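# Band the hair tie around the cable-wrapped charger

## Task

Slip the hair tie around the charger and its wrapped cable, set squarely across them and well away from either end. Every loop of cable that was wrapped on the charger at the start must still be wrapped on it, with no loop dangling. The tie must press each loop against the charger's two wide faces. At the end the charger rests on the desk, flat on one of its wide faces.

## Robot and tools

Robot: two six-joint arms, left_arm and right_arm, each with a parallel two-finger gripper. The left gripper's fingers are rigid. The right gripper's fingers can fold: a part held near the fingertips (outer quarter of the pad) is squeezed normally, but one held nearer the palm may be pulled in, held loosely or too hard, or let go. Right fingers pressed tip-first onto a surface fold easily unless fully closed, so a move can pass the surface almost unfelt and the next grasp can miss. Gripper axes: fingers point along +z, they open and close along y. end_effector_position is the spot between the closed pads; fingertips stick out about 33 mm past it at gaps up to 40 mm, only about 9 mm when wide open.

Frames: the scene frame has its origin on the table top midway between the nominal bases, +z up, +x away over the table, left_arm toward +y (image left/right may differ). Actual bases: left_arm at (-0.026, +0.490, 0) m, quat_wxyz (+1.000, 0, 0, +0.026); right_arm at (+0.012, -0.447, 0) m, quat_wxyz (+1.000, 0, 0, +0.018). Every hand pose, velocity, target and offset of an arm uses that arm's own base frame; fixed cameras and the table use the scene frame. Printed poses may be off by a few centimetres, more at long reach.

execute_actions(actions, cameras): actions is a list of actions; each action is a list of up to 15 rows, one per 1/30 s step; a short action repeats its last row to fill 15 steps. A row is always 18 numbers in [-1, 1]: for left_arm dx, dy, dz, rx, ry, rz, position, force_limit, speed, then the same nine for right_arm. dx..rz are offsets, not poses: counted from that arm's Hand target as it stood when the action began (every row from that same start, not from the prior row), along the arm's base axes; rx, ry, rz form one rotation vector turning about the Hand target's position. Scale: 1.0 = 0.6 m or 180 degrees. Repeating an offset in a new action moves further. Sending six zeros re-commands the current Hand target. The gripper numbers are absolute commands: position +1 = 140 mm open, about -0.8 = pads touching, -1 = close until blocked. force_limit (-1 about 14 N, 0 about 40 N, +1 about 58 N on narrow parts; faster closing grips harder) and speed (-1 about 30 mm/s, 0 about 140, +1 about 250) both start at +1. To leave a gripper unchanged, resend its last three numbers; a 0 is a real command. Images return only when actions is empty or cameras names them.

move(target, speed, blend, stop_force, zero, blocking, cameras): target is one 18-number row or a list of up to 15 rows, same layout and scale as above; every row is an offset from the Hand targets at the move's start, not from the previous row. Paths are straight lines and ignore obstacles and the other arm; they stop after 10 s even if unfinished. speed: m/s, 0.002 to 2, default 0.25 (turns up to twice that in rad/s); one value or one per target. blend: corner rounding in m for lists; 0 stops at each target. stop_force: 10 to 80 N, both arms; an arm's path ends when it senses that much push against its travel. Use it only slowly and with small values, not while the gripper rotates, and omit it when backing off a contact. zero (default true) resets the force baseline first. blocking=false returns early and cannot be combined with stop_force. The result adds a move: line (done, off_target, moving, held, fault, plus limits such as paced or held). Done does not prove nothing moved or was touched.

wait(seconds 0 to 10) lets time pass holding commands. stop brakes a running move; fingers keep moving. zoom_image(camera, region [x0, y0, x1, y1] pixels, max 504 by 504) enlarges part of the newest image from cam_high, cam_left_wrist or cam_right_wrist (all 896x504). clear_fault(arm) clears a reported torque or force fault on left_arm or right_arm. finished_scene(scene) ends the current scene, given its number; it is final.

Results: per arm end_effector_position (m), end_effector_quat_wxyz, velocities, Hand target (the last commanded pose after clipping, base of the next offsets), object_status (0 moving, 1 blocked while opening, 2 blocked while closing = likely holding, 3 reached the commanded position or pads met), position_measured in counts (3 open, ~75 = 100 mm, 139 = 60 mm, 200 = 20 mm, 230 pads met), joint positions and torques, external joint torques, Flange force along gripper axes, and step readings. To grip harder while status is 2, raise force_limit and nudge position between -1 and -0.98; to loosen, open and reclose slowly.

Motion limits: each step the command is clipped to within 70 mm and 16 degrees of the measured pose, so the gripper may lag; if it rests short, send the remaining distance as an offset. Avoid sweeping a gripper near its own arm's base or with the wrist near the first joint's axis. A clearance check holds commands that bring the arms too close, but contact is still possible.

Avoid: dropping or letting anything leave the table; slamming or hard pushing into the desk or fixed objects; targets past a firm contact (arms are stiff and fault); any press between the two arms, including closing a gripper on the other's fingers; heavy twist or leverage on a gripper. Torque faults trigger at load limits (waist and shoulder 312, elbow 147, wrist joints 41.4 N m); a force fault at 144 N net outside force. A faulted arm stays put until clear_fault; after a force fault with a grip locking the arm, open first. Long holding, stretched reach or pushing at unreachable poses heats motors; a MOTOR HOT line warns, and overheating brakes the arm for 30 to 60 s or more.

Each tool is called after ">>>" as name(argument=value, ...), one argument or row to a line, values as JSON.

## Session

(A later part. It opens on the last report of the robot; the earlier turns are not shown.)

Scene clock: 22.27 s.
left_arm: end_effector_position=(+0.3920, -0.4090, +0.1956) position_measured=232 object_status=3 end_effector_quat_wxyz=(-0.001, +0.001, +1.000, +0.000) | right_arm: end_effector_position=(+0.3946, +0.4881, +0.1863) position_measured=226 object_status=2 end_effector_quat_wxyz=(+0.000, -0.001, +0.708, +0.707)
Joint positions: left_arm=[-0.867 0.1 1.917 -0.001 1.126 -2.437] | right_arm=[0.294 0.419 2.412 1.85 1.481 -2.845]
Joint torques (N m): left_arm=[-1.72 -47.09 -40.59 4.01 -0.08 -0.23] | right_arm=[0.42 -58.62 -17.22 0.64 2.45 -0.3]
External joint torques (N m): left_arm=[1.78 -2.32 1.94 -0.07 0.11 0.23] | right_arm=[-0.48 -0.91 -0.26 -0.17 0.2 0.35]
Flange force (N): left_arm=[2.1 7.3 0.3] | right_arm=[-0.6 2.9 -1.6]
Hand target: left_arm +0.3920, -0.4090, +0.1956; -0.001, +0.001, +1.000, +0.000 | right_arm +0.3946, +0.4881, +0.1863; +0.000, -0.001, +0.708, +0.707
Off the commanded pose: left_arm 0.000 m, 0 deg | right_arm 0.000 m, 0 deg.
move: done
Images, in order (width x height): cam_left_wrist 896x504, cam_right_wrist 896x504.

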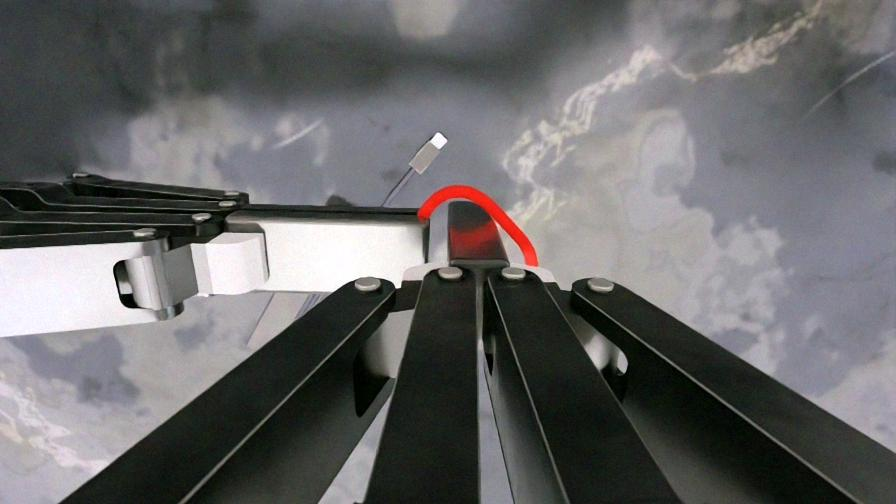

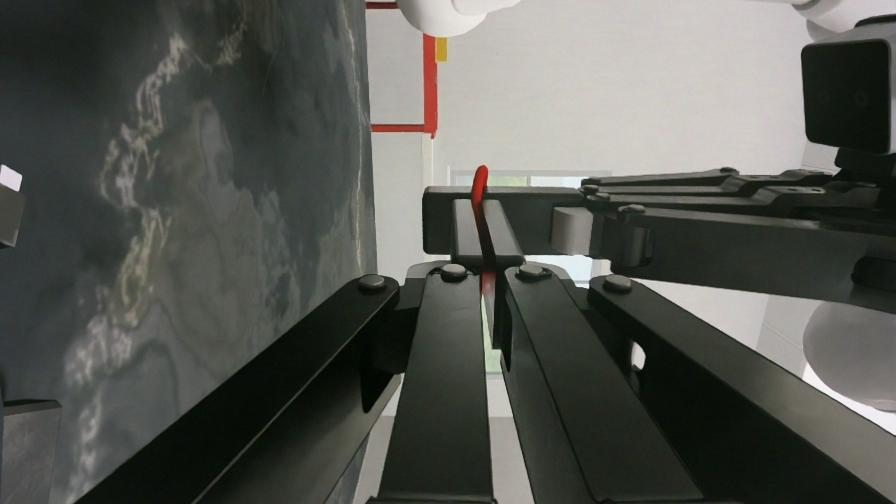

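>>> move(
  target=[0,0.010,0,0,0,0,-0.57,-1,-1,0,0,0,0,0,0,-1,-0.5,-1],
  speed=0.05,
  cameras=["cam_left_wrist","cam_right_wrist"],
)

Scene clock: 23.33 s.
left_arm: end_effector_position=(+0.3920, -0.4030, +0.1956) position_measured=201 object_status=0 end_effector_quat_wxyz=(-0.001, +0.001, +1.000, +0.000) | right_arm: end_effector_position=(+0.3946, +0.4881, +0.1863) position_measured=226 object_status=2 end_effector_quat_wxyz=(+0.000, -0.001, +0.708, +0.707)
Joint positions: left_arm=[-0.86 0.093 1.925 -0.001 1.125 -2.43] | right_arm=[0.294 0.419 2.412 1.85 1.481 -2.845]
Joint torques (N m): left_arm=[-1.16 -46.72 -40.57 4.05 0.09 -0.23] | right_arm=[0.25 -58.9 -17.32 0.5 2.42 -0.23]
External joint torques (N m): left_arm=[1.06 -1.62 2.06 -0.13 -0.06 0.23] | right_arm=[-0.31 -0.7 -0.3 -0.04 0.22 0.28]
Flange force (N): left_arm=[2.5 5.9 1.3] | right_arm=[-0.5 2.2 -0.9]
Hand target: left_arm +0.3920, -0.4030, +0.1956; -0.001, +0.001, +1.000, +0.000 | right_arm +0.3946, +0.4881, +0.1863; +0.000, -0.001, +0.708, +0.707
Off the commanded pose: left_arm 0.000 m, 0 deg | right_arm 0.000 m, 0 deg.
move: done
Images, in order (width x height): cam_left_wrist 896x504, cam_right_wrist 896x504.

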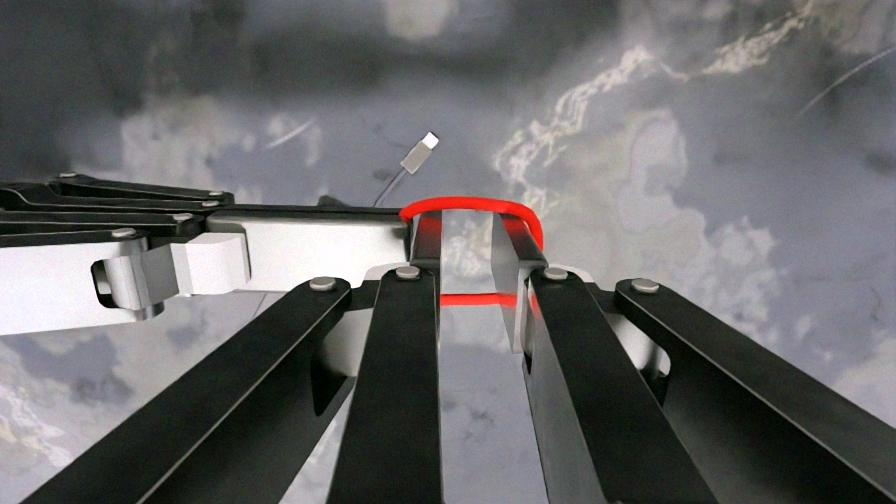

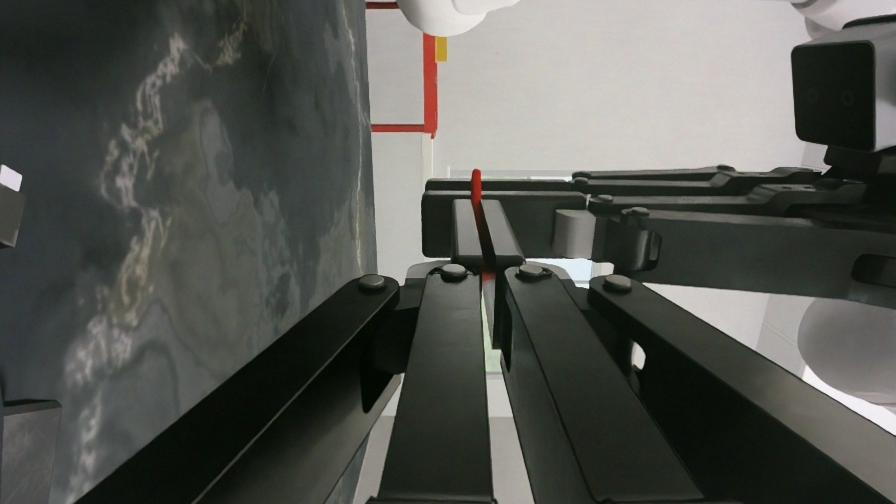

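>>> move(
  target=[0,0.010,0,0,0,0,-0.46,-1,-1,0,0,0,0,0,0,-1,-0.5,-1],
  speed=0.03,
)

>>> move(
  target=[0,0,0,0,0,0,-0.46,-1,-1,0,0,0,0,0,0,-0.6,-0.5,-1],
)

>>> move(
  target=[0,0,0,0,0,0,-0.46,-1,-1,0,-0.15,0,0,0,0,-0.6,-0.5,-1],
  speed=0.08,
  cameras=["cam_left_wrist","cam_right_wrist"],
)

Scene clock: 24.17 s.
left_arm: end_effector_position=(+0.3920, -0.3970, +0.1956) position_measured=187 object_status=3 end_effector_quat_wxyz=(-0.001, +0.001, +1.000, +0.000) | right_arm: end_effector_position=(+0.3946, +0.4881, +0.1863) position_measured=226 object_status=2 end_effector_quat_wxyz=(+0.000, -0.001, +0.708, +0.707)
Joint positions: left_arm=[-0.853 0.086 1.932 -0.001 1.124 -2.423] | right_arm=[0.294 0.419 2.412 1.85 1.481 -2.845]
Joint torques (N m): left_arm=[-1.08 -45.67 -39.76 4.37 0.57 -0.31] | right_arm=[-0.54 -58.71 -17.11 0.71 2.41 -0.26]
External joint torques (N m): left_arm=[1.08 -2.16 1.17 -0.44 -0.55 0.31] | right_arm=[0.62 -0.89 -0.29 -0.27 0.24 0.3]
Flange force (N): left_arm=[2.0 5.5 0.8] | right_arm=[0.0 2.7 0.7]
Hand target: left_arm +0.3920, -0.3970, +0.1956; -0.001, +0.001, +1.000, +0.000 | right_arm +0.3946, +0.4881, +0.1863; +0.000, -0.001, +0.708, +0.707
Off the commanded pose: left_arm 0.000 m, 0 deg | right_arm 0.000 m, 0 deg.
move: done

Scene clock: 24.90 s.
left_arm: end_effector_position=(+0.3920, -0.3970, +0.1956) position_measured=187 object_status=3 end_effector_quat_wxyz=(-0.001, +0.001, +1.000, +0.000) | right_arm: end_effector_position=(+0.3946, +0.4881, +0.1863) position_measured=205 object_status=0 end_effector_quat_wxyz=(+0.000, -0.001, +0.708, +0.707)
Joint positions: left_arm=[-0.853 0.086 1.932 -0.001 1.124 -2.423] | right_arm=[0.294 0.419 2.412 1.85 1.481 -2.845]
Joint torques (N m): left_arm=[-1.67 -45.55 -40.5 4.04 -0.02 -0.22] | right_arm=[0.46 -58.87 -17.36 0.54 2.5 -0.2]
External joint torques (N m): left_arm=[1.83 -2.1 1.97 -0.11 0.05 0.22] | right_arm=[-0.34 -0.67 -0.15 -0.09 0.14 0.25]
Flange force (N): left_arm=[1.9 7.2 0.6] | right_arm=[-0.4 2.1 -1.1]
Hand target: left_arm +0.3920, -0.3970, +0.1956; -0.001, +0.001, +1.000, +0.000 | right_arm +0.3946, +0.4881, +0.1863; +0.000, -0.001, +0.708, +0.707
Off the commanded pose: left_arm 0.000 m, 0 deg | right_arm 0.000 m, 0 deg.
move: done

Scene clock: 26.37 s.
left_arm: end_effector_position=(+0.3920, -0.3970, +0.1956) position_measured=187 object_status=3 end_effector_quat_wxyz=(-0.001, +0.001, +1.000, +0.000) | right_arm: end_effector_position=(+0.3946, +0.3981, +0.1863) position_measured=205 object_status=3 end_effector_quat_wxyz=(+0.000, -0.001, +0.708, +0.707)
Joint positions: left_arm=[-0.853 0.086 1.932 -0.001 1.124 -2.423] | right_arm=[0.078 0.401 2.456 1.645 1.548 -2.86]
Joint torques (N m): left_arm=[-1.5 -45.2 -40.61 3.92 -0.07 -0.22] | right_arm=[0.34 -55.5 -15.7 0.72 2.44 -0.28]
External joint torques (N m): left_arm=[1.4 -2.38 2.1 0 0.1 0.22] | right_arm=[-0.42 -0.72 -0.26 -0.03 0.2 0.33]
Flange force (N): left_arm=[3.0 7.1 0.5] | right_arm=[-0.4 2.6 -1.2]
Hand target: left_arm +0.3920, -0.3970, +0.1956; -0.001, +0.001, +1.000, +0.000 | right_arm +0.3946, +0.3981, +0.1863; +0.000, -0.001, +0.708, +0.707
Off the commanded pose: left_arm 0.000 m, 0 deg | right_arm 0.000 m, 0 deg.
move: done
Images, in order (width x height): cam_left_wrist 896x504, cam_right_wrist 896x504.

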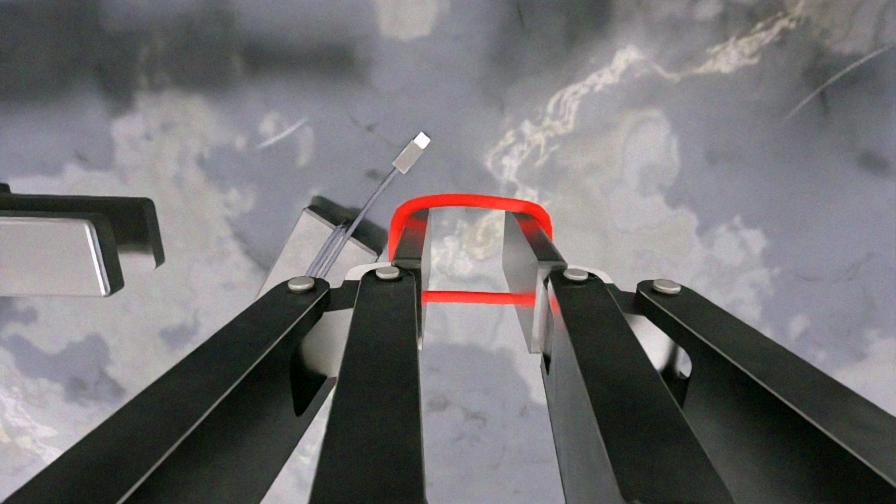

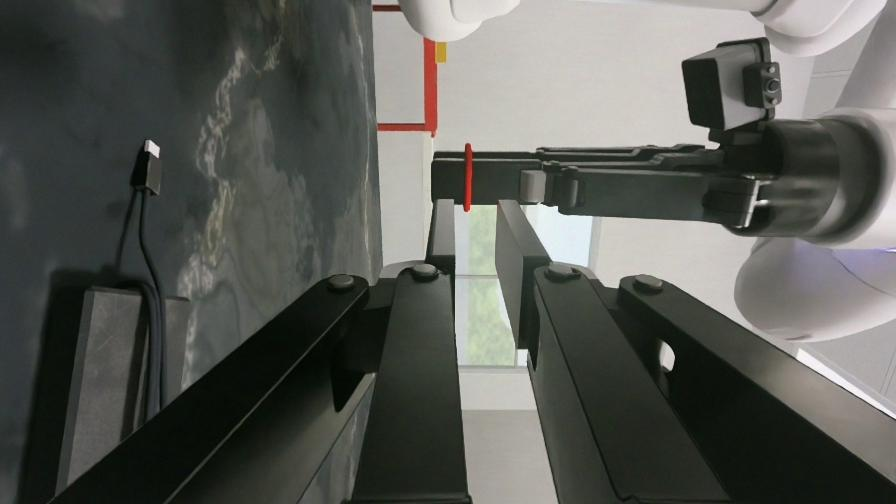

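>>> move(
  target=[
    [0.1,0.2,0.2,0,0,0,-0.46,-1,-1,0,0,0.1,0,0,0,-0.6,-0.5,-1],
    [0.1,0.245,0.17,-0.385,0.385,0.385,-0.46,-1,-1,0.0515,0.085,0.1,-0.4926,0.1003,-0.1003,0.15,0,0],
  ],
  speed=0.3,
  cameras=["all"],
)

Scene clock: 32.40 s.
left_arm: end_effector_position=(+0.4520, -0.2500, +0.2976) position_measured=187 object_status=3 end_effector_quat_wxyz=(+0.500, +0.499, -0.500, +0.500) | right_arm: end_effector_position=(+0.4255, +0.4491, +0.2463) position_measured=110 object_status=0 end_effector_quat_wxyz=(-0.001, +0.199, +0.980, -0.001)
Joint positions: left_arm=[0.105 0.227 2.308 -1.485 1.632 -2.174] | right_arm=[0.756 0.148 1.764 0 1.231 -0.415]
Joint torques (N m): left_arm=[-1.79 -42.91 -22.32 -1.16 2.3 -0.28] | right_arm=[0.43 -53.91 -40.45 4.16 -0.12 -0.33]
External joint torques (N m): left_arm=[1.75 -1.38 1.84 -0.23 0.02 0.27] | right_arm=[-0.4 -0.62 1.07 -0.07 0.13 0.33]
Flange force (N): left_arm=[0.8 5.4 -2.5] | right_arm=[0.9 -2.7 0.8]
Hand target: left_arm +0.4520, -0.2500, +0.2976; +0.500, +0.499, -0.500, +0.500 | right_arm +0.4255, +0.4491, +0.2463; -0.001, +0.199, +0.980, -0.001
Off the commanded pose: left_arm 0.000 m, 0 deg | right_arm 0.000 m, 0 deg.
move: done

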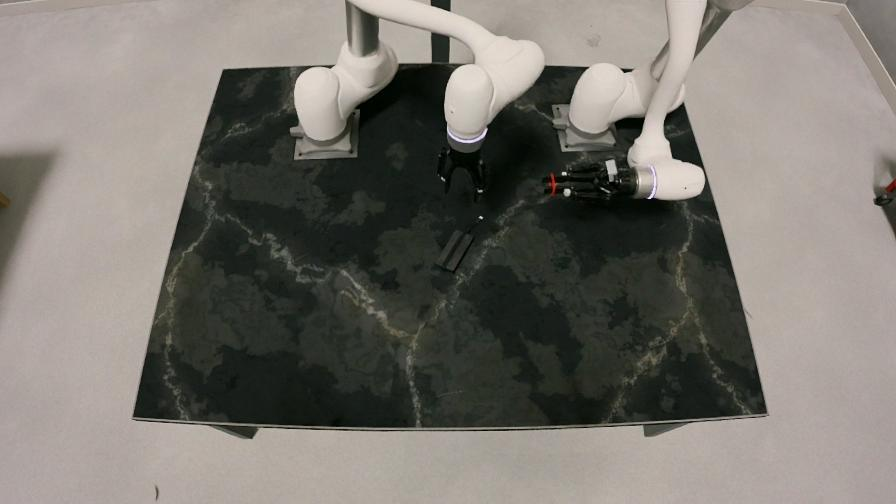

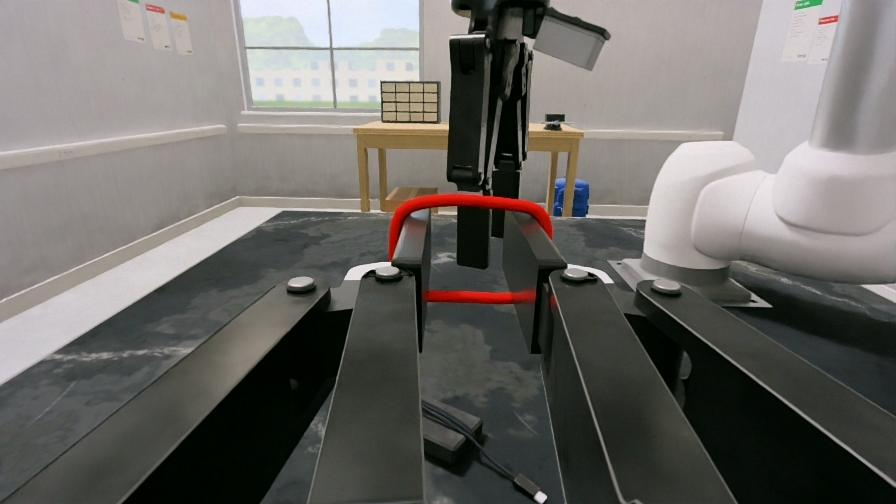

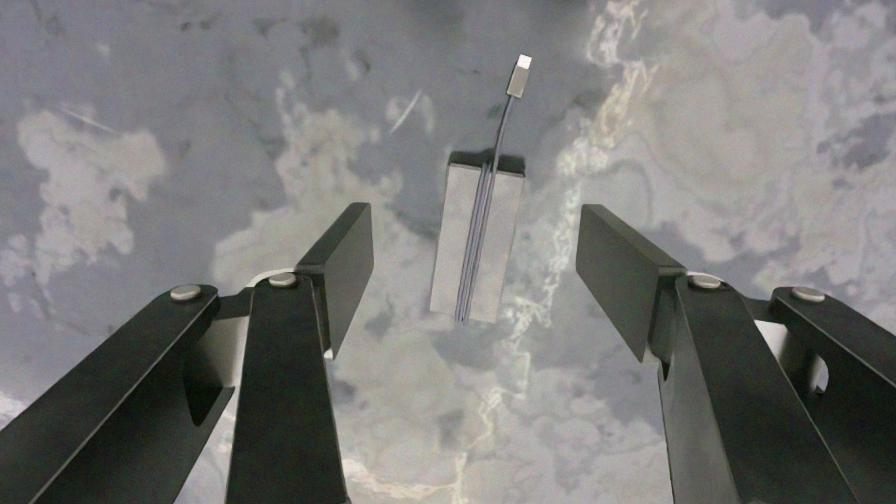

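>>> move(
  target=[0,0,0,0,0,0,-0.46,-1,-1,0.03,0.0235,-0.21,0,0,-0.049,0.15,0,0],
  cameras=["cam_right_wrist"],
)

Scene clock: 33.57 s.
left_arm: end_effector_position=(+0.4520, -0.2500, +0.2976) position_measured=187 object_status=3 end_effector_quat_wxyz=(+0.500, +0.499, -0.500, +0.500) | right_arm: end_effector_position=(+0.4436, +0.4631, +0.1203) position_measured=110 object_status=3 end_effector_quat_wxyz=(-0.001, +0.274, +0.962, +0.000)
Joint positions: left_arm=[0.105 0.227 2.308 -1.485 1.632 -2.174] | right_arm=[0.753 0.273 1.857 0.001 1.013 -0.264]
Joint torques (N m): left_arm=[-1.61 -42.48 -22.52 -1.14 2.31 -0.3] | right_arm=[0.96 -63.32 -36.4 3.66 -0.2 -0.27]
External joint torques (N m): left_arm=[1.58 -1.73 2.05 -0.25 0.01 0.3] | right_arm=[-0.77 0.1 1.02 0.02 0.21 0.27]
Flange force (N): left_arm=[1.3 6.2 -2.0] | right_arm=[-0.4 -1.9 0.6]
Hand target: left_arm +0.4520, -0.2500, +0.2976; +0.500, +0.499, -0.500, +0.500 | right_arm +0.4435, +0.4632, +0.1203; -0.001, +0.273, +0.962, +0.000
Off the commanded pose: left_arm 0.000 m, 0 deg | right_arm 0.000 m, 0 deg.
move: done
Images, in order (width x height): cam_right_wrist 896x504.

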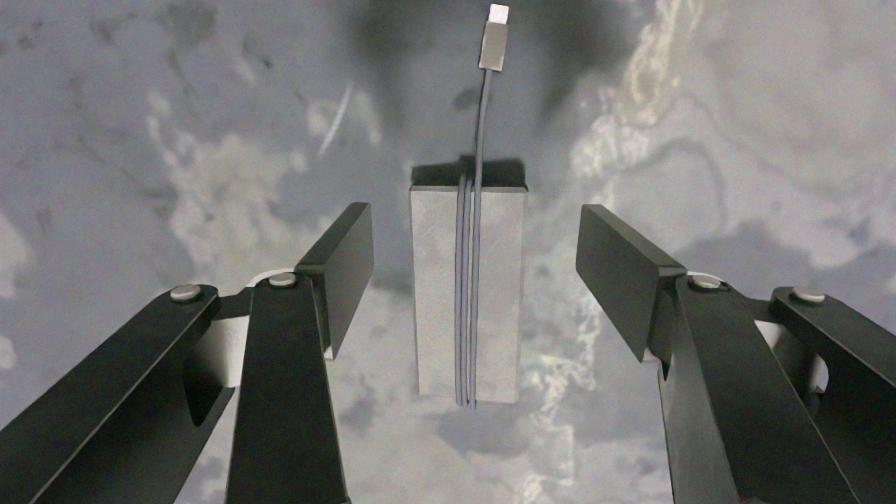

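>>> move(
  target=[0,0,0,0,0,0,-0.46,-1,-1,0.0145,-0.009,-0.136,0,0,0,0.15,0,0],
  speed=0.1,
  cameras=["cam_right_wrist"],
)

>>> move(
  target=[0,0,0,0,0,0,-0.46,-1,-1,0,0,0,0,0,0,-1,0,-1],
)

>>> wait(
  seconds=1.5,
  cameras=["cam_right_wrist"],
)

Scene clock: 34.87 s.
left_arm: end_effector_position=(+0.4520, -0.2500, +0.2976) position_measured=187 object_status=3 end_effector_quat_wxyz=(+0.500, +0.499, -0.500, +0.500) | right_arm: end_effector_position=(+0.4522, +0.4578, +0.0387) position_measured=110 object_status=3 end_effector_quat_wxyz=(-0.001, +0.273, +0.962, +0.000)
Joint positions: left_arm=[0.105 0.227 2.308 -1.485 1.632 -2.174] | right_arm=[0.738 0.358 1.917 0.001 0.868 -0.28]
Joint torques (N m): left_arm=[-1.25 -42.34 -22.39 -1.21 2.29 -0.21] | right_arm=[0.49 -67.58 -32.41 3.29 -0.04 -0.3]
External joint torques (N m): left_arm=[1.2 -1.71 1.93 -0.18 0.03 0.21] | right_arm=[-0.61 -0.28 0.6 0.01 0.04 0.3]
Flange force (N): left_arm=[1.5 5.9 -1.3] | right_arm=[-0.1 -1.6 0.0]
Hand target: left_arm +0.4520, -0.2500, +0.2976; +0.500, +0.499, -0.500, +0.500 | right_arm +0.4522, +0.4578, +0.0387; -0.001, +0.273, +0.962, +0.000
Off the commanded pose: left_arm 0.000 m, 0 deg | right_arm 0.000 m, 0 deg.
move: done
Images, in order (width x height): cam_right_wrist 896x504.

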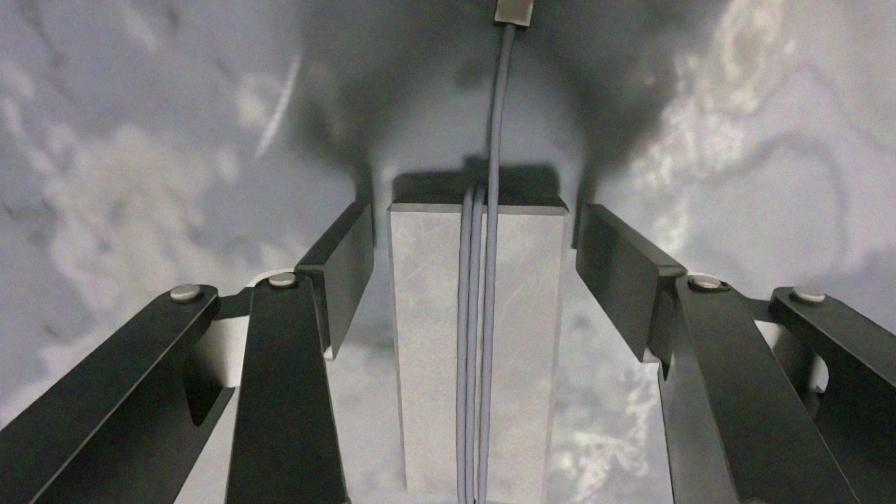

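Scene clock: 35.90 s.
left_arm: end_effector_position=(+0.4520, -0.2500, +0.2976) position_measured=187 object_status=3 end_effector_quat_wxyz=(+0.500, +0.499, -0.500, +0.500) | right_arm: end_effector_position=(+0.4522, +0.4578, +0.0387) position_measured=135 object_status=0 end_effector_quat_wxyz=(-0.001, +0.273, +0.962, +0.000)
Joint positions: left_arm=[0.105 0.227 2.308 -1.485 1.632 -2.174] | right_arm=[0.738 0.358 1.918 0.001 0.868 -0.28]
Joint torques (N m): left_arm=[-1.36 -42.66 -22.39 -1.17 2.32 -0.13] | right_arm=[-0.4 -56.97 -27.16 3.15 -1.28 -0.27]
External joint torques (N m): left_arm=[1.35 -1.7 1.91 -0.22 0.01 0.13] | right_arm=[0.44 -11.31 -4.78 0.16 1.29 0.28]
Flange force (N): left_arm=[1.7 5.8 -1.5] | right_arm=[2.1 -4.1 -18.1]
Hand target: left_arm +0.4520, -0.2500, +0.2976; +0.500, +0.499, -0.500, +0.500 | right_arm +0.4522, +0.4578, +0.0387; -0.001, +0.273, +0.962, +0.000
Off the commanded pose: left_arm 0.000 m, 0 deg | right_arm 0.000 m, 0 deg.
move: done

Scene clock: 37.40 s.
left_arm: end_effector_position=(+0.4520, -0.2500, +0.2976) position_measured=187 object_status=3 end_effector_quat_wxyz=(+0.500, +0.499, -0.500, +0.500) | right_arm: end_effector_position=(+0.4522, +0.4578, +0.0387) position_measured=135 object_status=2 end_effector_quat_wxyz=(-0.001, +0.273, +0.962, +0.000)
Joint positions: left_arm=[0.105 0.227 2.308 -1.485 1.632 -2.174] | right_arm=[0.738 0.358 1.918 0.001 0.868 -0.28]
Joint torques (N m): left_arm=[-1.74 -43.03 -22.43 -1.19 2.37 -0.2] | right_arm=[-0.43 -56.65 -26.98 3.09 -1.2 -0.39]
External joint torques (N m): left_arm=[1.69 -1.11 1.98 -0.2 -0.05 0.2] | right_arm=[0.53 -11.79 -5.01 0.24 1.2 0.39]
Flange force (N): left_arm=[0.4 5.3 -2.4] | right_arm=[2.4 -4.2 -18.6]
Hand target: left_arm +0.4520, -0.2500, +0.2976; +0.500, +0.499, -0.500, +0.500 | right_arm +0.4522, +0.4578, +0.0387; -0.001, +0.273, +0.962, +0.000
Tool commands: left_gripper/position=-0.46 left_gripper/force_limit=-1.0 left_gripper/speed=-1.0 right_gripper/position=-1.0 right_gripper/force_limit=+0.0 right_gripper/speed=-1.0
Off the commanded pose: left_arm 0.000 m, 0 deg | right_arm 0.000 m, 0 deg.
wait: 1.50 s; at rest by 0.17 s
Images, in order (width x height): cam_right_wrist 896x504.

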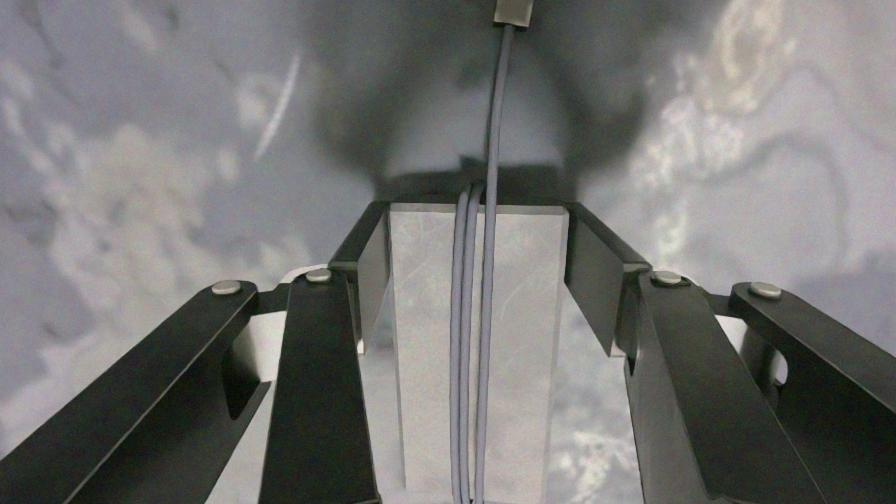

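>>> move(
  target=[0,0,0,0,0,0,-0.46,-1,-1,0,0,0.03,0,0,0,-1,0,-1],
  speed=0.05,
)

>>> move(
  target=[0,0,0,0,0,0,-0.46,-1,-1,0,0,0,0,0,0,-0.98,0.5,-1],
)

>>> move(
  target=[0,0,0,0,0,0,-0.0,-1,-1,0,-0.02,0.37,0,0,0.681,-0.98,0.5,-1],
  cameras=["all"],
)

Scene clock: 38.30 s.
left_arm: end_effector_position=(+0.4520, -0.2500, +0.2976) position_measured=187 object_status=3 end_effector_quat_wxyz=(+0.500, +0.499, -0.500, +0.500) | right_arm: end_effector_position=(+0.4522, +0.4578, +0.0566) position_measured=135 object_status=2 end_effector_quat_wxyz=(-0.001, +0.273, +0.962, +0.000)
Joint positions: left_arm=[0.105 0.227 2.308 -1.485 1.632 -2.174] | right_arm=[0.738 0.338 1.905 0.001 0.9 -0.28]
Joint torques (N m): left_arm=[-1.55 -42.43 -22.66 -1.18 2.25 -0.19] | right_arm=[0.27 -69.04 -34.96 3.32 -0.19 -0.28]
External joint torques (N m): left_arm=[1.6 -2.03 2.17 -0.2 0.08 0.19] | right_arm=[-0.29 2.02 2.32 0.07 0.21 0.28]
Flange force (N): left_arm=[2.0 6.7 -2.0] | right_arm=[0.4 -1.7 3.5]
Hand target: left_arm +0.4520, -0.2500, +0.2976; +0.500, +0.499, -0.500, +0.500 | right_arm +0.4522, +0.4578, +0.0567; -0.001, +0.273, +0.962, +0.000
Off the commanded pose: left_arm 0.000 m, 0 deg | right_arm 0.000 m, 0 deg.
move: done

Scene clock: 38.80 s.
left_arm: end_effector_position=(+0.4520, -0.2500, +0.2976) position_measured=187 object_status=3 end_effector_quat_wxyz=(+0.500, +0.499, -0.500, +0.500) | right_arm: end_effector_position=(+0.4522, +0.4578, +0.0567) position_measured=136 object_status=2 end_effector_quat_wxyz=(-0.001, +0.273, +0.962, +0.000)
Joint positions: left_arm=[0.105 0.227 2.308 -1.485 1.632 -2.174] | right_arm=[0.738 0.338 1.905 0.001 0.9 -0.28]
Joint torques (N m): left_arm=[-2.19 -42.69 -22.59 -1.19 2.31 -0.25] | right_arm=[0.44 -68.48 -34.93 3.31 -0.22 -0.34]
External joint torques (N m): left_arm=[2.23 -1.66 2.1 -0.19 0.02 0.25] | right_arm=[-0.32 1.75 2.19 0.09 0.22 0.34]
Flange force (N): left_arm=[1.3 6.3 -3.5] | right_arm=[0.4 -1.8 3.1]
Hand target: left_arm +0.4520, -0.2500, +0.2976; +0.500, +0.499, -0.500, +0.500 | right_arm +0.4522, +0.4578, +0.0567; -0.001, +0.273, +0.962, +0.000
Off the commanded pose: left_arm 0.000 m, 0 deg | right_arm 0.000 m, 0 deg.
move: done

Scene clock: 43.53 s.
left_arm: end_effector_position=(+0.4520, -0.2500, +0.2976) position_measured=129 object_status=3 end_effector_quat_wxyz=(+0.500, +0.499, -0.500, +0.500) | right_arm: end_effector_position=(+0.4522, +0.4458, +0.2786) position_measured=136 object_status=2 end_effector_quat_wxyz=(+0.000, +0.712, -0.702, +0.001)
Joint positions: left_arm=[0.105 0.227 2.308 -1.485 1.632 -2.174] | right_arm=[0.725 0.156 1.693 -0.002 1.292 -2.431]
Joint torques (N m): left_arm=[-1.59 -42.62 -22.57 -1.11 2.31 -0.25] | right_arm=[0.37 -57.97 -43.02 4.2 -0.17 -0.37]
External joint torques (N m): left_arm=[1.7 -1.83 2.08 -0.27 0.01 0.25] | right_arm=[-0.37 1.89 2.98 -0.13 0.19 0.37]
Flange force (N): left_arm=[1.6 6.4 -2.1] | right_arm=[1.7 1.8 4.5]
Hand target: left_arm +0.4520, -0.2500, +0.2976; +0.500, +0.499, -0.500, +0.500 | right_arm +0.4522, +0.4458, +0.2787; +0.000, +0.712, -0.702, +0.001
Off the commanded pose: left_arm 0.000 m, 0 deg | right_arm 0.000 m, 0 deg.
move: done

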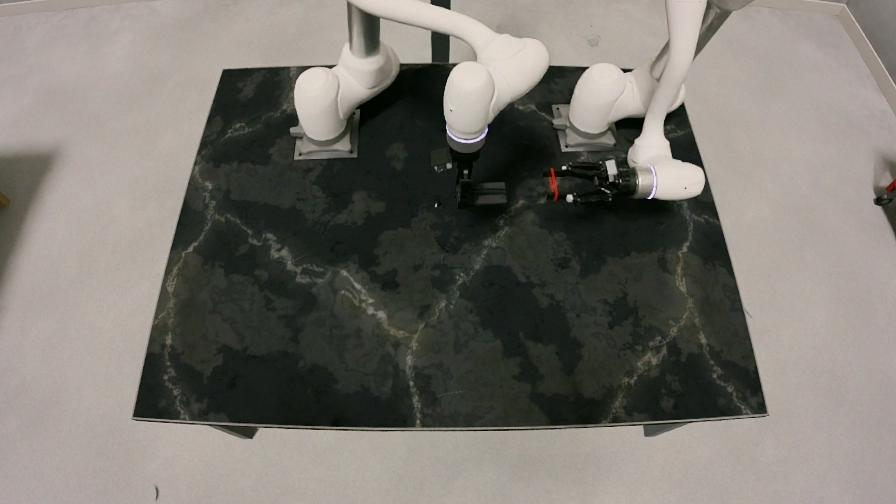

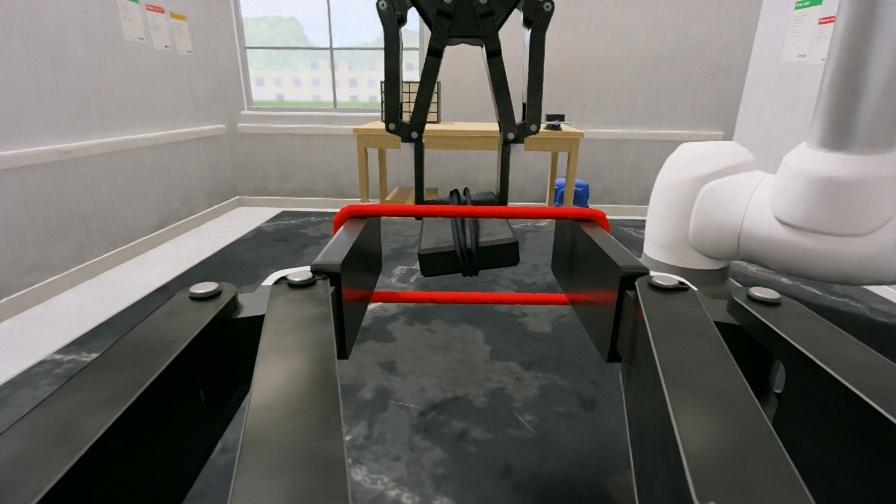

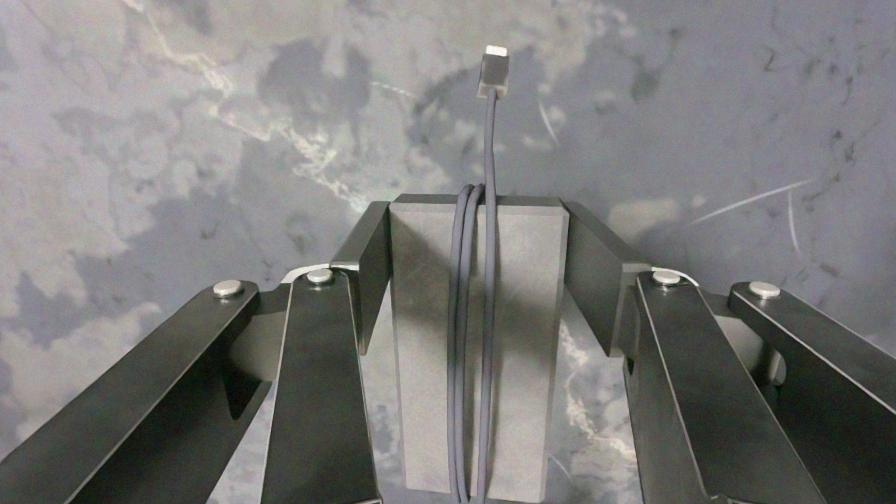

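>>> move(
  target=[-0.006,-0.13,-0.069,0,0,0,-0.0,-1,-1,0,0,0,0,-0.035,0,-0.98,0.5,-1],
  speed=0.12,
  cameras=["cam_left_wrist"],
)

Scene clock: 44.87 s.
left_arm: end_effector_position=(+0.4484, -0.3280, +0.2562) position_measured=129 object_status=3 end_effector_quat_wxyz=(+0.500, +0.499, -0.500, +0.500) | right_arm: end_effector_position=(+0.4522, +0.4458, +0.2787) position_measured=136 object_status=2 end_effector_quat_wxyz=(-0.039, +0.711, -0.701, +0.040)
Joint positions: left_arm=[-0.067 0.293 2.348 -1.63 1.54 -2.07] | right_arm=[0.765 0.117 1.742 -0.083 1.204 -2.365]
Joint torques (N m): left_arm=[-1.64 -45.1 -18.81 -1.27 2.47 -0.25] | right_arm=[0.5 -54.14 -43.33 3.9 -0.48 -0.28]
External joint torques (N m): left_arm=[1.74 -2.43 1.91 -0.21 0 0.25] | right_arm=[-0.6 2.03 3.16 -0.04 0.29 0.27]
Flange force (N): left_arm=[3.4 6.1 -3.4] | right_arm=[2.1 1.8 4.5]
Hand target: left_arm +0.4484, -0.3280, +0.2562; +0.500, +0.499, -0.500, +0.500 | right_arm +0.4522, +0.4458, +0.2787; -0.039, +0.711, -0.701, +0.040
Off the commanded pose: left_arm 0.000 m, 0 deg | right_arm 0.000 m, 0 deg.
move: done
Images, in order (width x height): cam_left_wrist 896x504.

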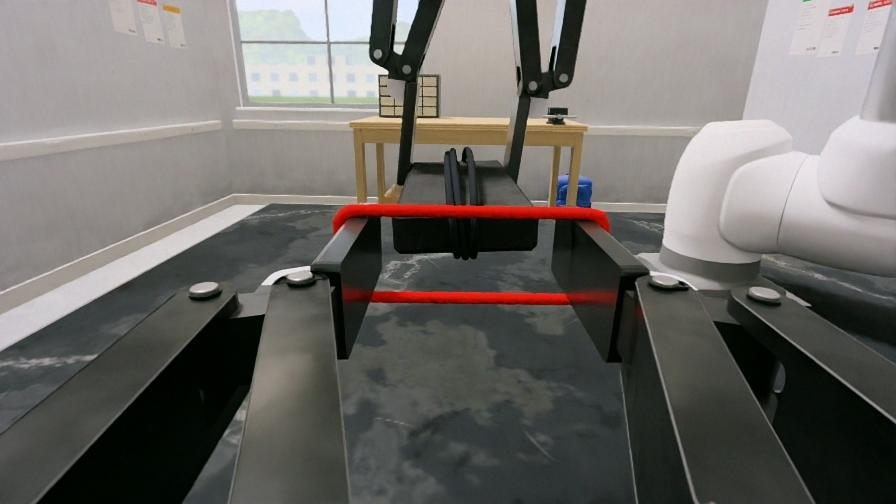

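>>> move(
  target=[0,-0.075,0,0,0,0,-0.0,-1,-1,0,0,0,0,0,0,-0.98,0.5,-1],
  speed=0.05,
  cameras=["cam_left_wrist"],
)

>>> move(
  target=[0,-0.065,0,0,0,0,-0.0,-1,-1,0,0,0,0,0,0,-0.98,0.5,-1],
  speed=0.04,
  cameras=["all"],
)

Scene clock: 46.33 s.
left_arm: end_effector_position=(+0.4484, -0.3730, +0.2562) position_measured=129 object_status=3 end_effector_quat_wxyz=(+0.500, +0.499, -0.500, +0.500) | right_arm: end_effector_position=(+0.4522, +0.4458, +0.2787) position_measured=136 object_status=2 end_effector_quat_wxyz=(-0.039, +0.711, -0.701, +0.040)
Joint positions: left_arm=[-0.167 0.295 2.345 -1.718 1.492 -2.066] | right_arm=[0.765 0.117 1.742 -0.083 1.204 -2.365]
Joint torques (N m): left_arm=[-2.4 -45.88 -19.51 -1.33 2.62 -0.22] | right_arm=[0.45 -52.99 -43.28 4.04 -0.57 -0.31]
External joint torques (N m): left_arm=[2.4 -1.96 2.3 -0.31 -0.15 0.22] | right_arm=[-0.59 1.04 3.27 -0.19 0.39 0.3]
Flange force (N): left_arm=[2.4 5.7 -5.1] | right_arm=[3.2 3.0 3.9]
Hand target: left_arm +0.4484, -0.3730, +0.2562; +0.500, +0.499, -0.500, +0.500 | right_arm +0.4522, +0.4458, +0.2787; -0.039, +0.711, -0.701, +0.040
Off the commanded pose: left_arm 0.000 m, 0 deg | right_arm 0.000 m, 0 deg.
move: done
Images, in order (width x height): cam_left_wrist 896x504.

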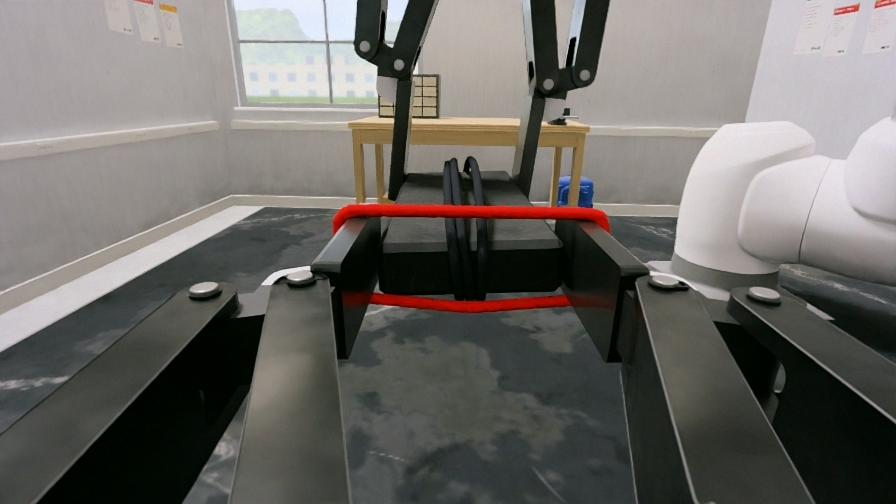

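Scene clock: 47.60 s.
left_arm: end_effector_position=(+0.4484, -0.4120, +0.2562) position_measured=129 object_status=3 end_effector_quat_wxyz=(+0.500, +0.499, -0.500, +0.500) | right_arm: end_effector_position=(+0.4522, +0.4458, +0.2787) position_measured=136 object_status=2 end_effector_quat_wxyz=(-0.039, +0.711, -0.701, +0.040)
Joint positions: left_arm=[-0.251 0.3 2.336 -1.792 1.452 -2.062] | right_arm=[0.765 0.117 1.742 -0.083 1.204 -2.365]
Joint torques (N m): left_arm=[-2.22 -47.46 -20.23 -1.64 2.69 -0.19] | right_arm=[0.71 -53.42 -43.03 4.07 -0.55 -0.34]
External joint torques (N m): left_arm=[2.38 -1.91 2.56 -0.15 -0.19 0.19] | right_arm=[-0.74 1.55 2.96 -0.22 0.36 0.34]
Flange force (N): left_arm=[2.3 5.6 -5.7] | right_arm=[2.4 2.0 3.9]
Hand target: left_arm +0.4484, -0.4120, +0.2562; +0.500, +0.499, -0.500, +0.500 | right_arm +0.4522, +0.4458, +0.2787; -0.039, +0.711, -0.701, +0.040
Off the commanded pose: left_arm 0.000 m, 0 deg | right_arm 0.000 m, 0 deg.
move: done

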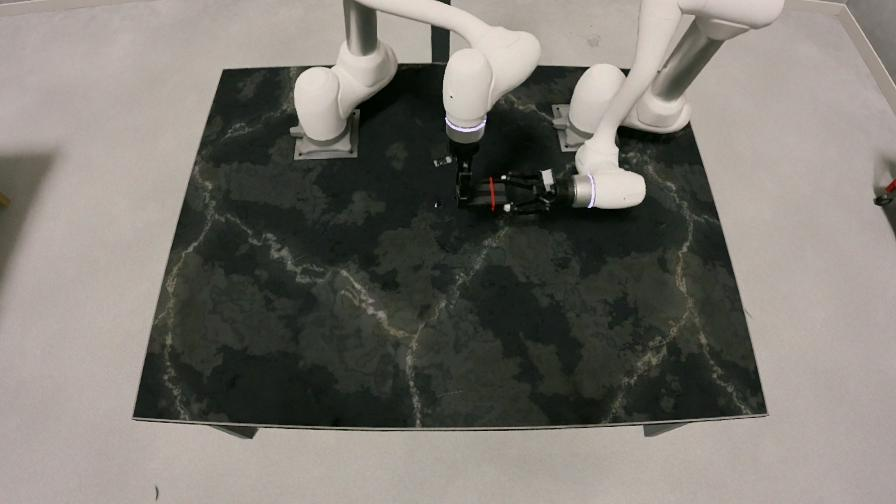

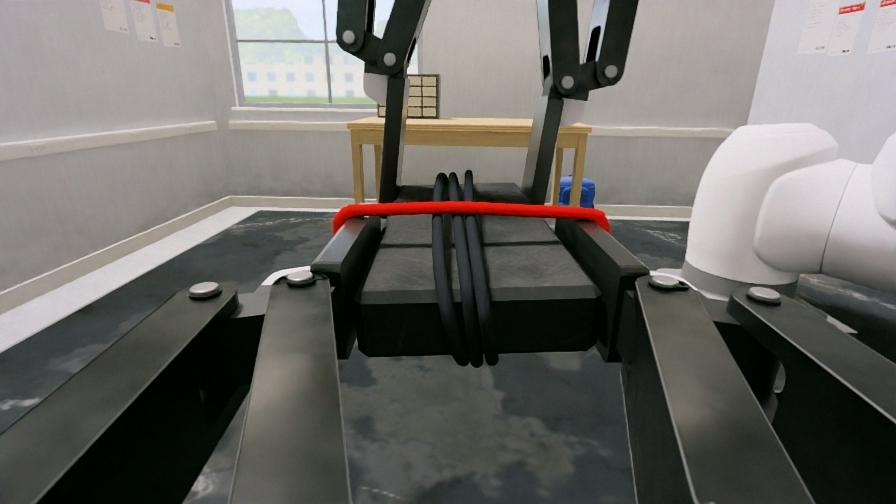

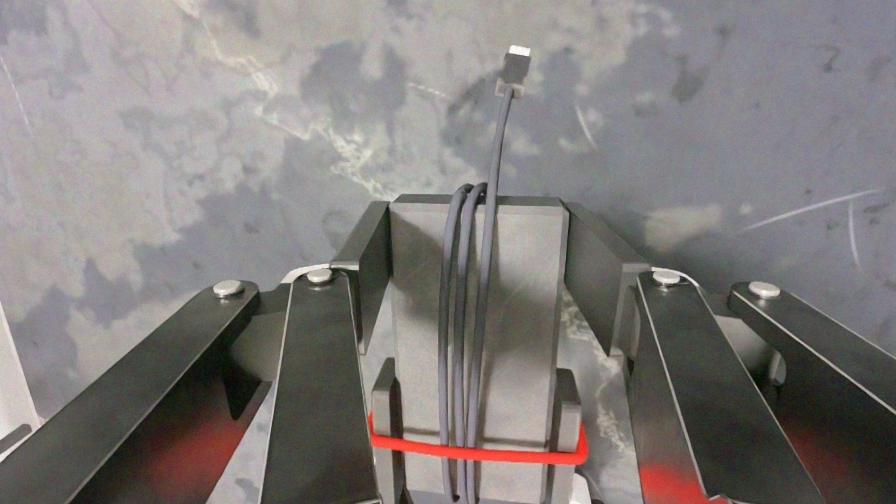

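>>> move(
  target=[0,-0.04,0,0,0,0,-0.0,-1,-1,0,0,0,0,0,0,-0.98,0.5,-1],
  speed=0.04,
  cameras=["cam_left_wrist","cam_right_wrist"],
)

Scene clock: 48.87 s.
left_arm: end_effector_position=(+0.4484, -0.4360, +0.2562) position_measured=129 object_status=3 end_effector_quat_wxyz=(+0.500, +0.499, -0.500, +0.500) | right_arm: end_effector_position=(+0.4522, +0.4457, +0.2786) position_measured=136 object_status=2 end_effector_quat_wxyz=(-0.039, +0.711, -0.701, +0.040)
Joint positions: left_arm=[-0.302 0.305 2.327 -1.837 1.427 -2.06] | right_arm=[0.765 0.117 1.742 -0.083 1.204 -2.365]
Joint torques (N m): left_arm=[-7.43 -47.95 -22.91 -1.99 2.83 -0.21] | right_arm=[7.36 -52.09 -47.19 7.23 -3.46 -0.42]
External joint torques (N m): left_arm=[7.53 -1.83 4.93 0.12 -0.35 0.21] | right_arm=[-7.57 0.63 7.25 -3.39 3.27 0.42]
Flange force (N): left_arm=[1.3 6.0 -18.0] | right_arm=[16.1 0.9 4.3]
Hand target: left_arm +0.4484, -0.4360, +0.2562; +0.500, +0.499, -0.500, +0.500 | right_arm +0.4522, +0.4458, +0.2787; -0.039, +0.711, -0.701, +0.040
Off the commanded pose: left_arm 0.000 m, 0 deg | right_arm 0.000 m, 0 deg.
move: done
Images, in order (width x height): cam_left_wrist 896x504, cam_right_wrist 896x504.

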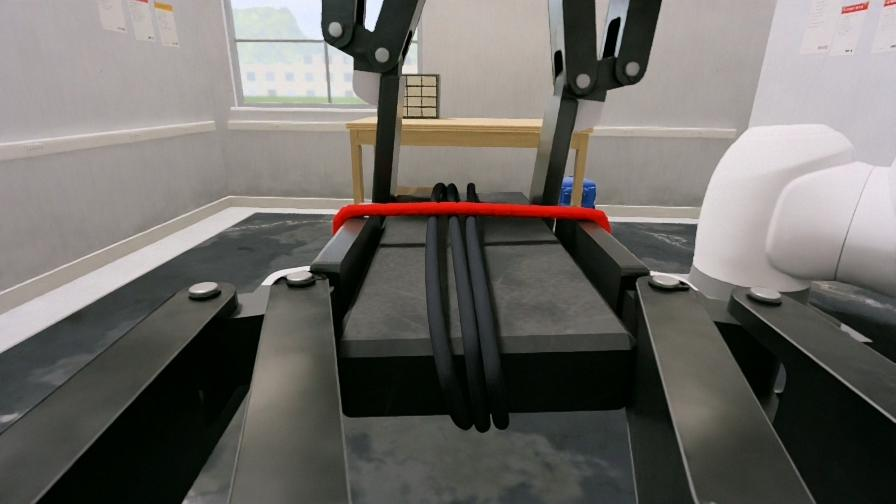

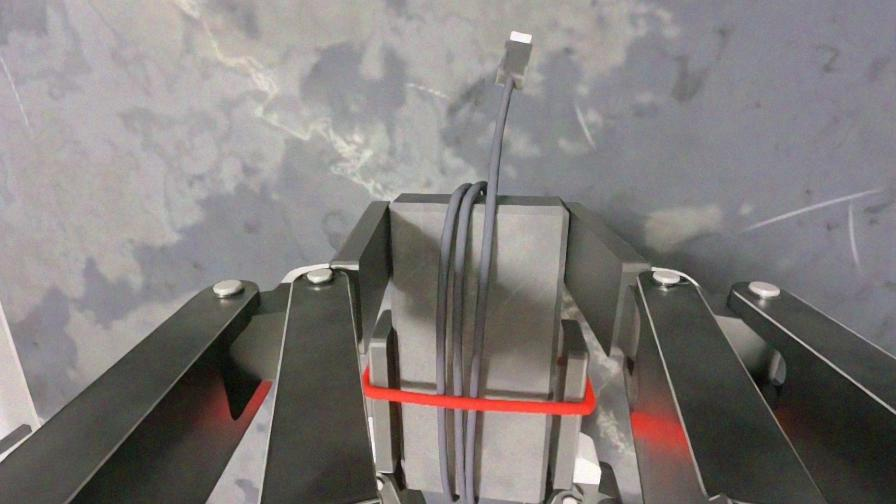

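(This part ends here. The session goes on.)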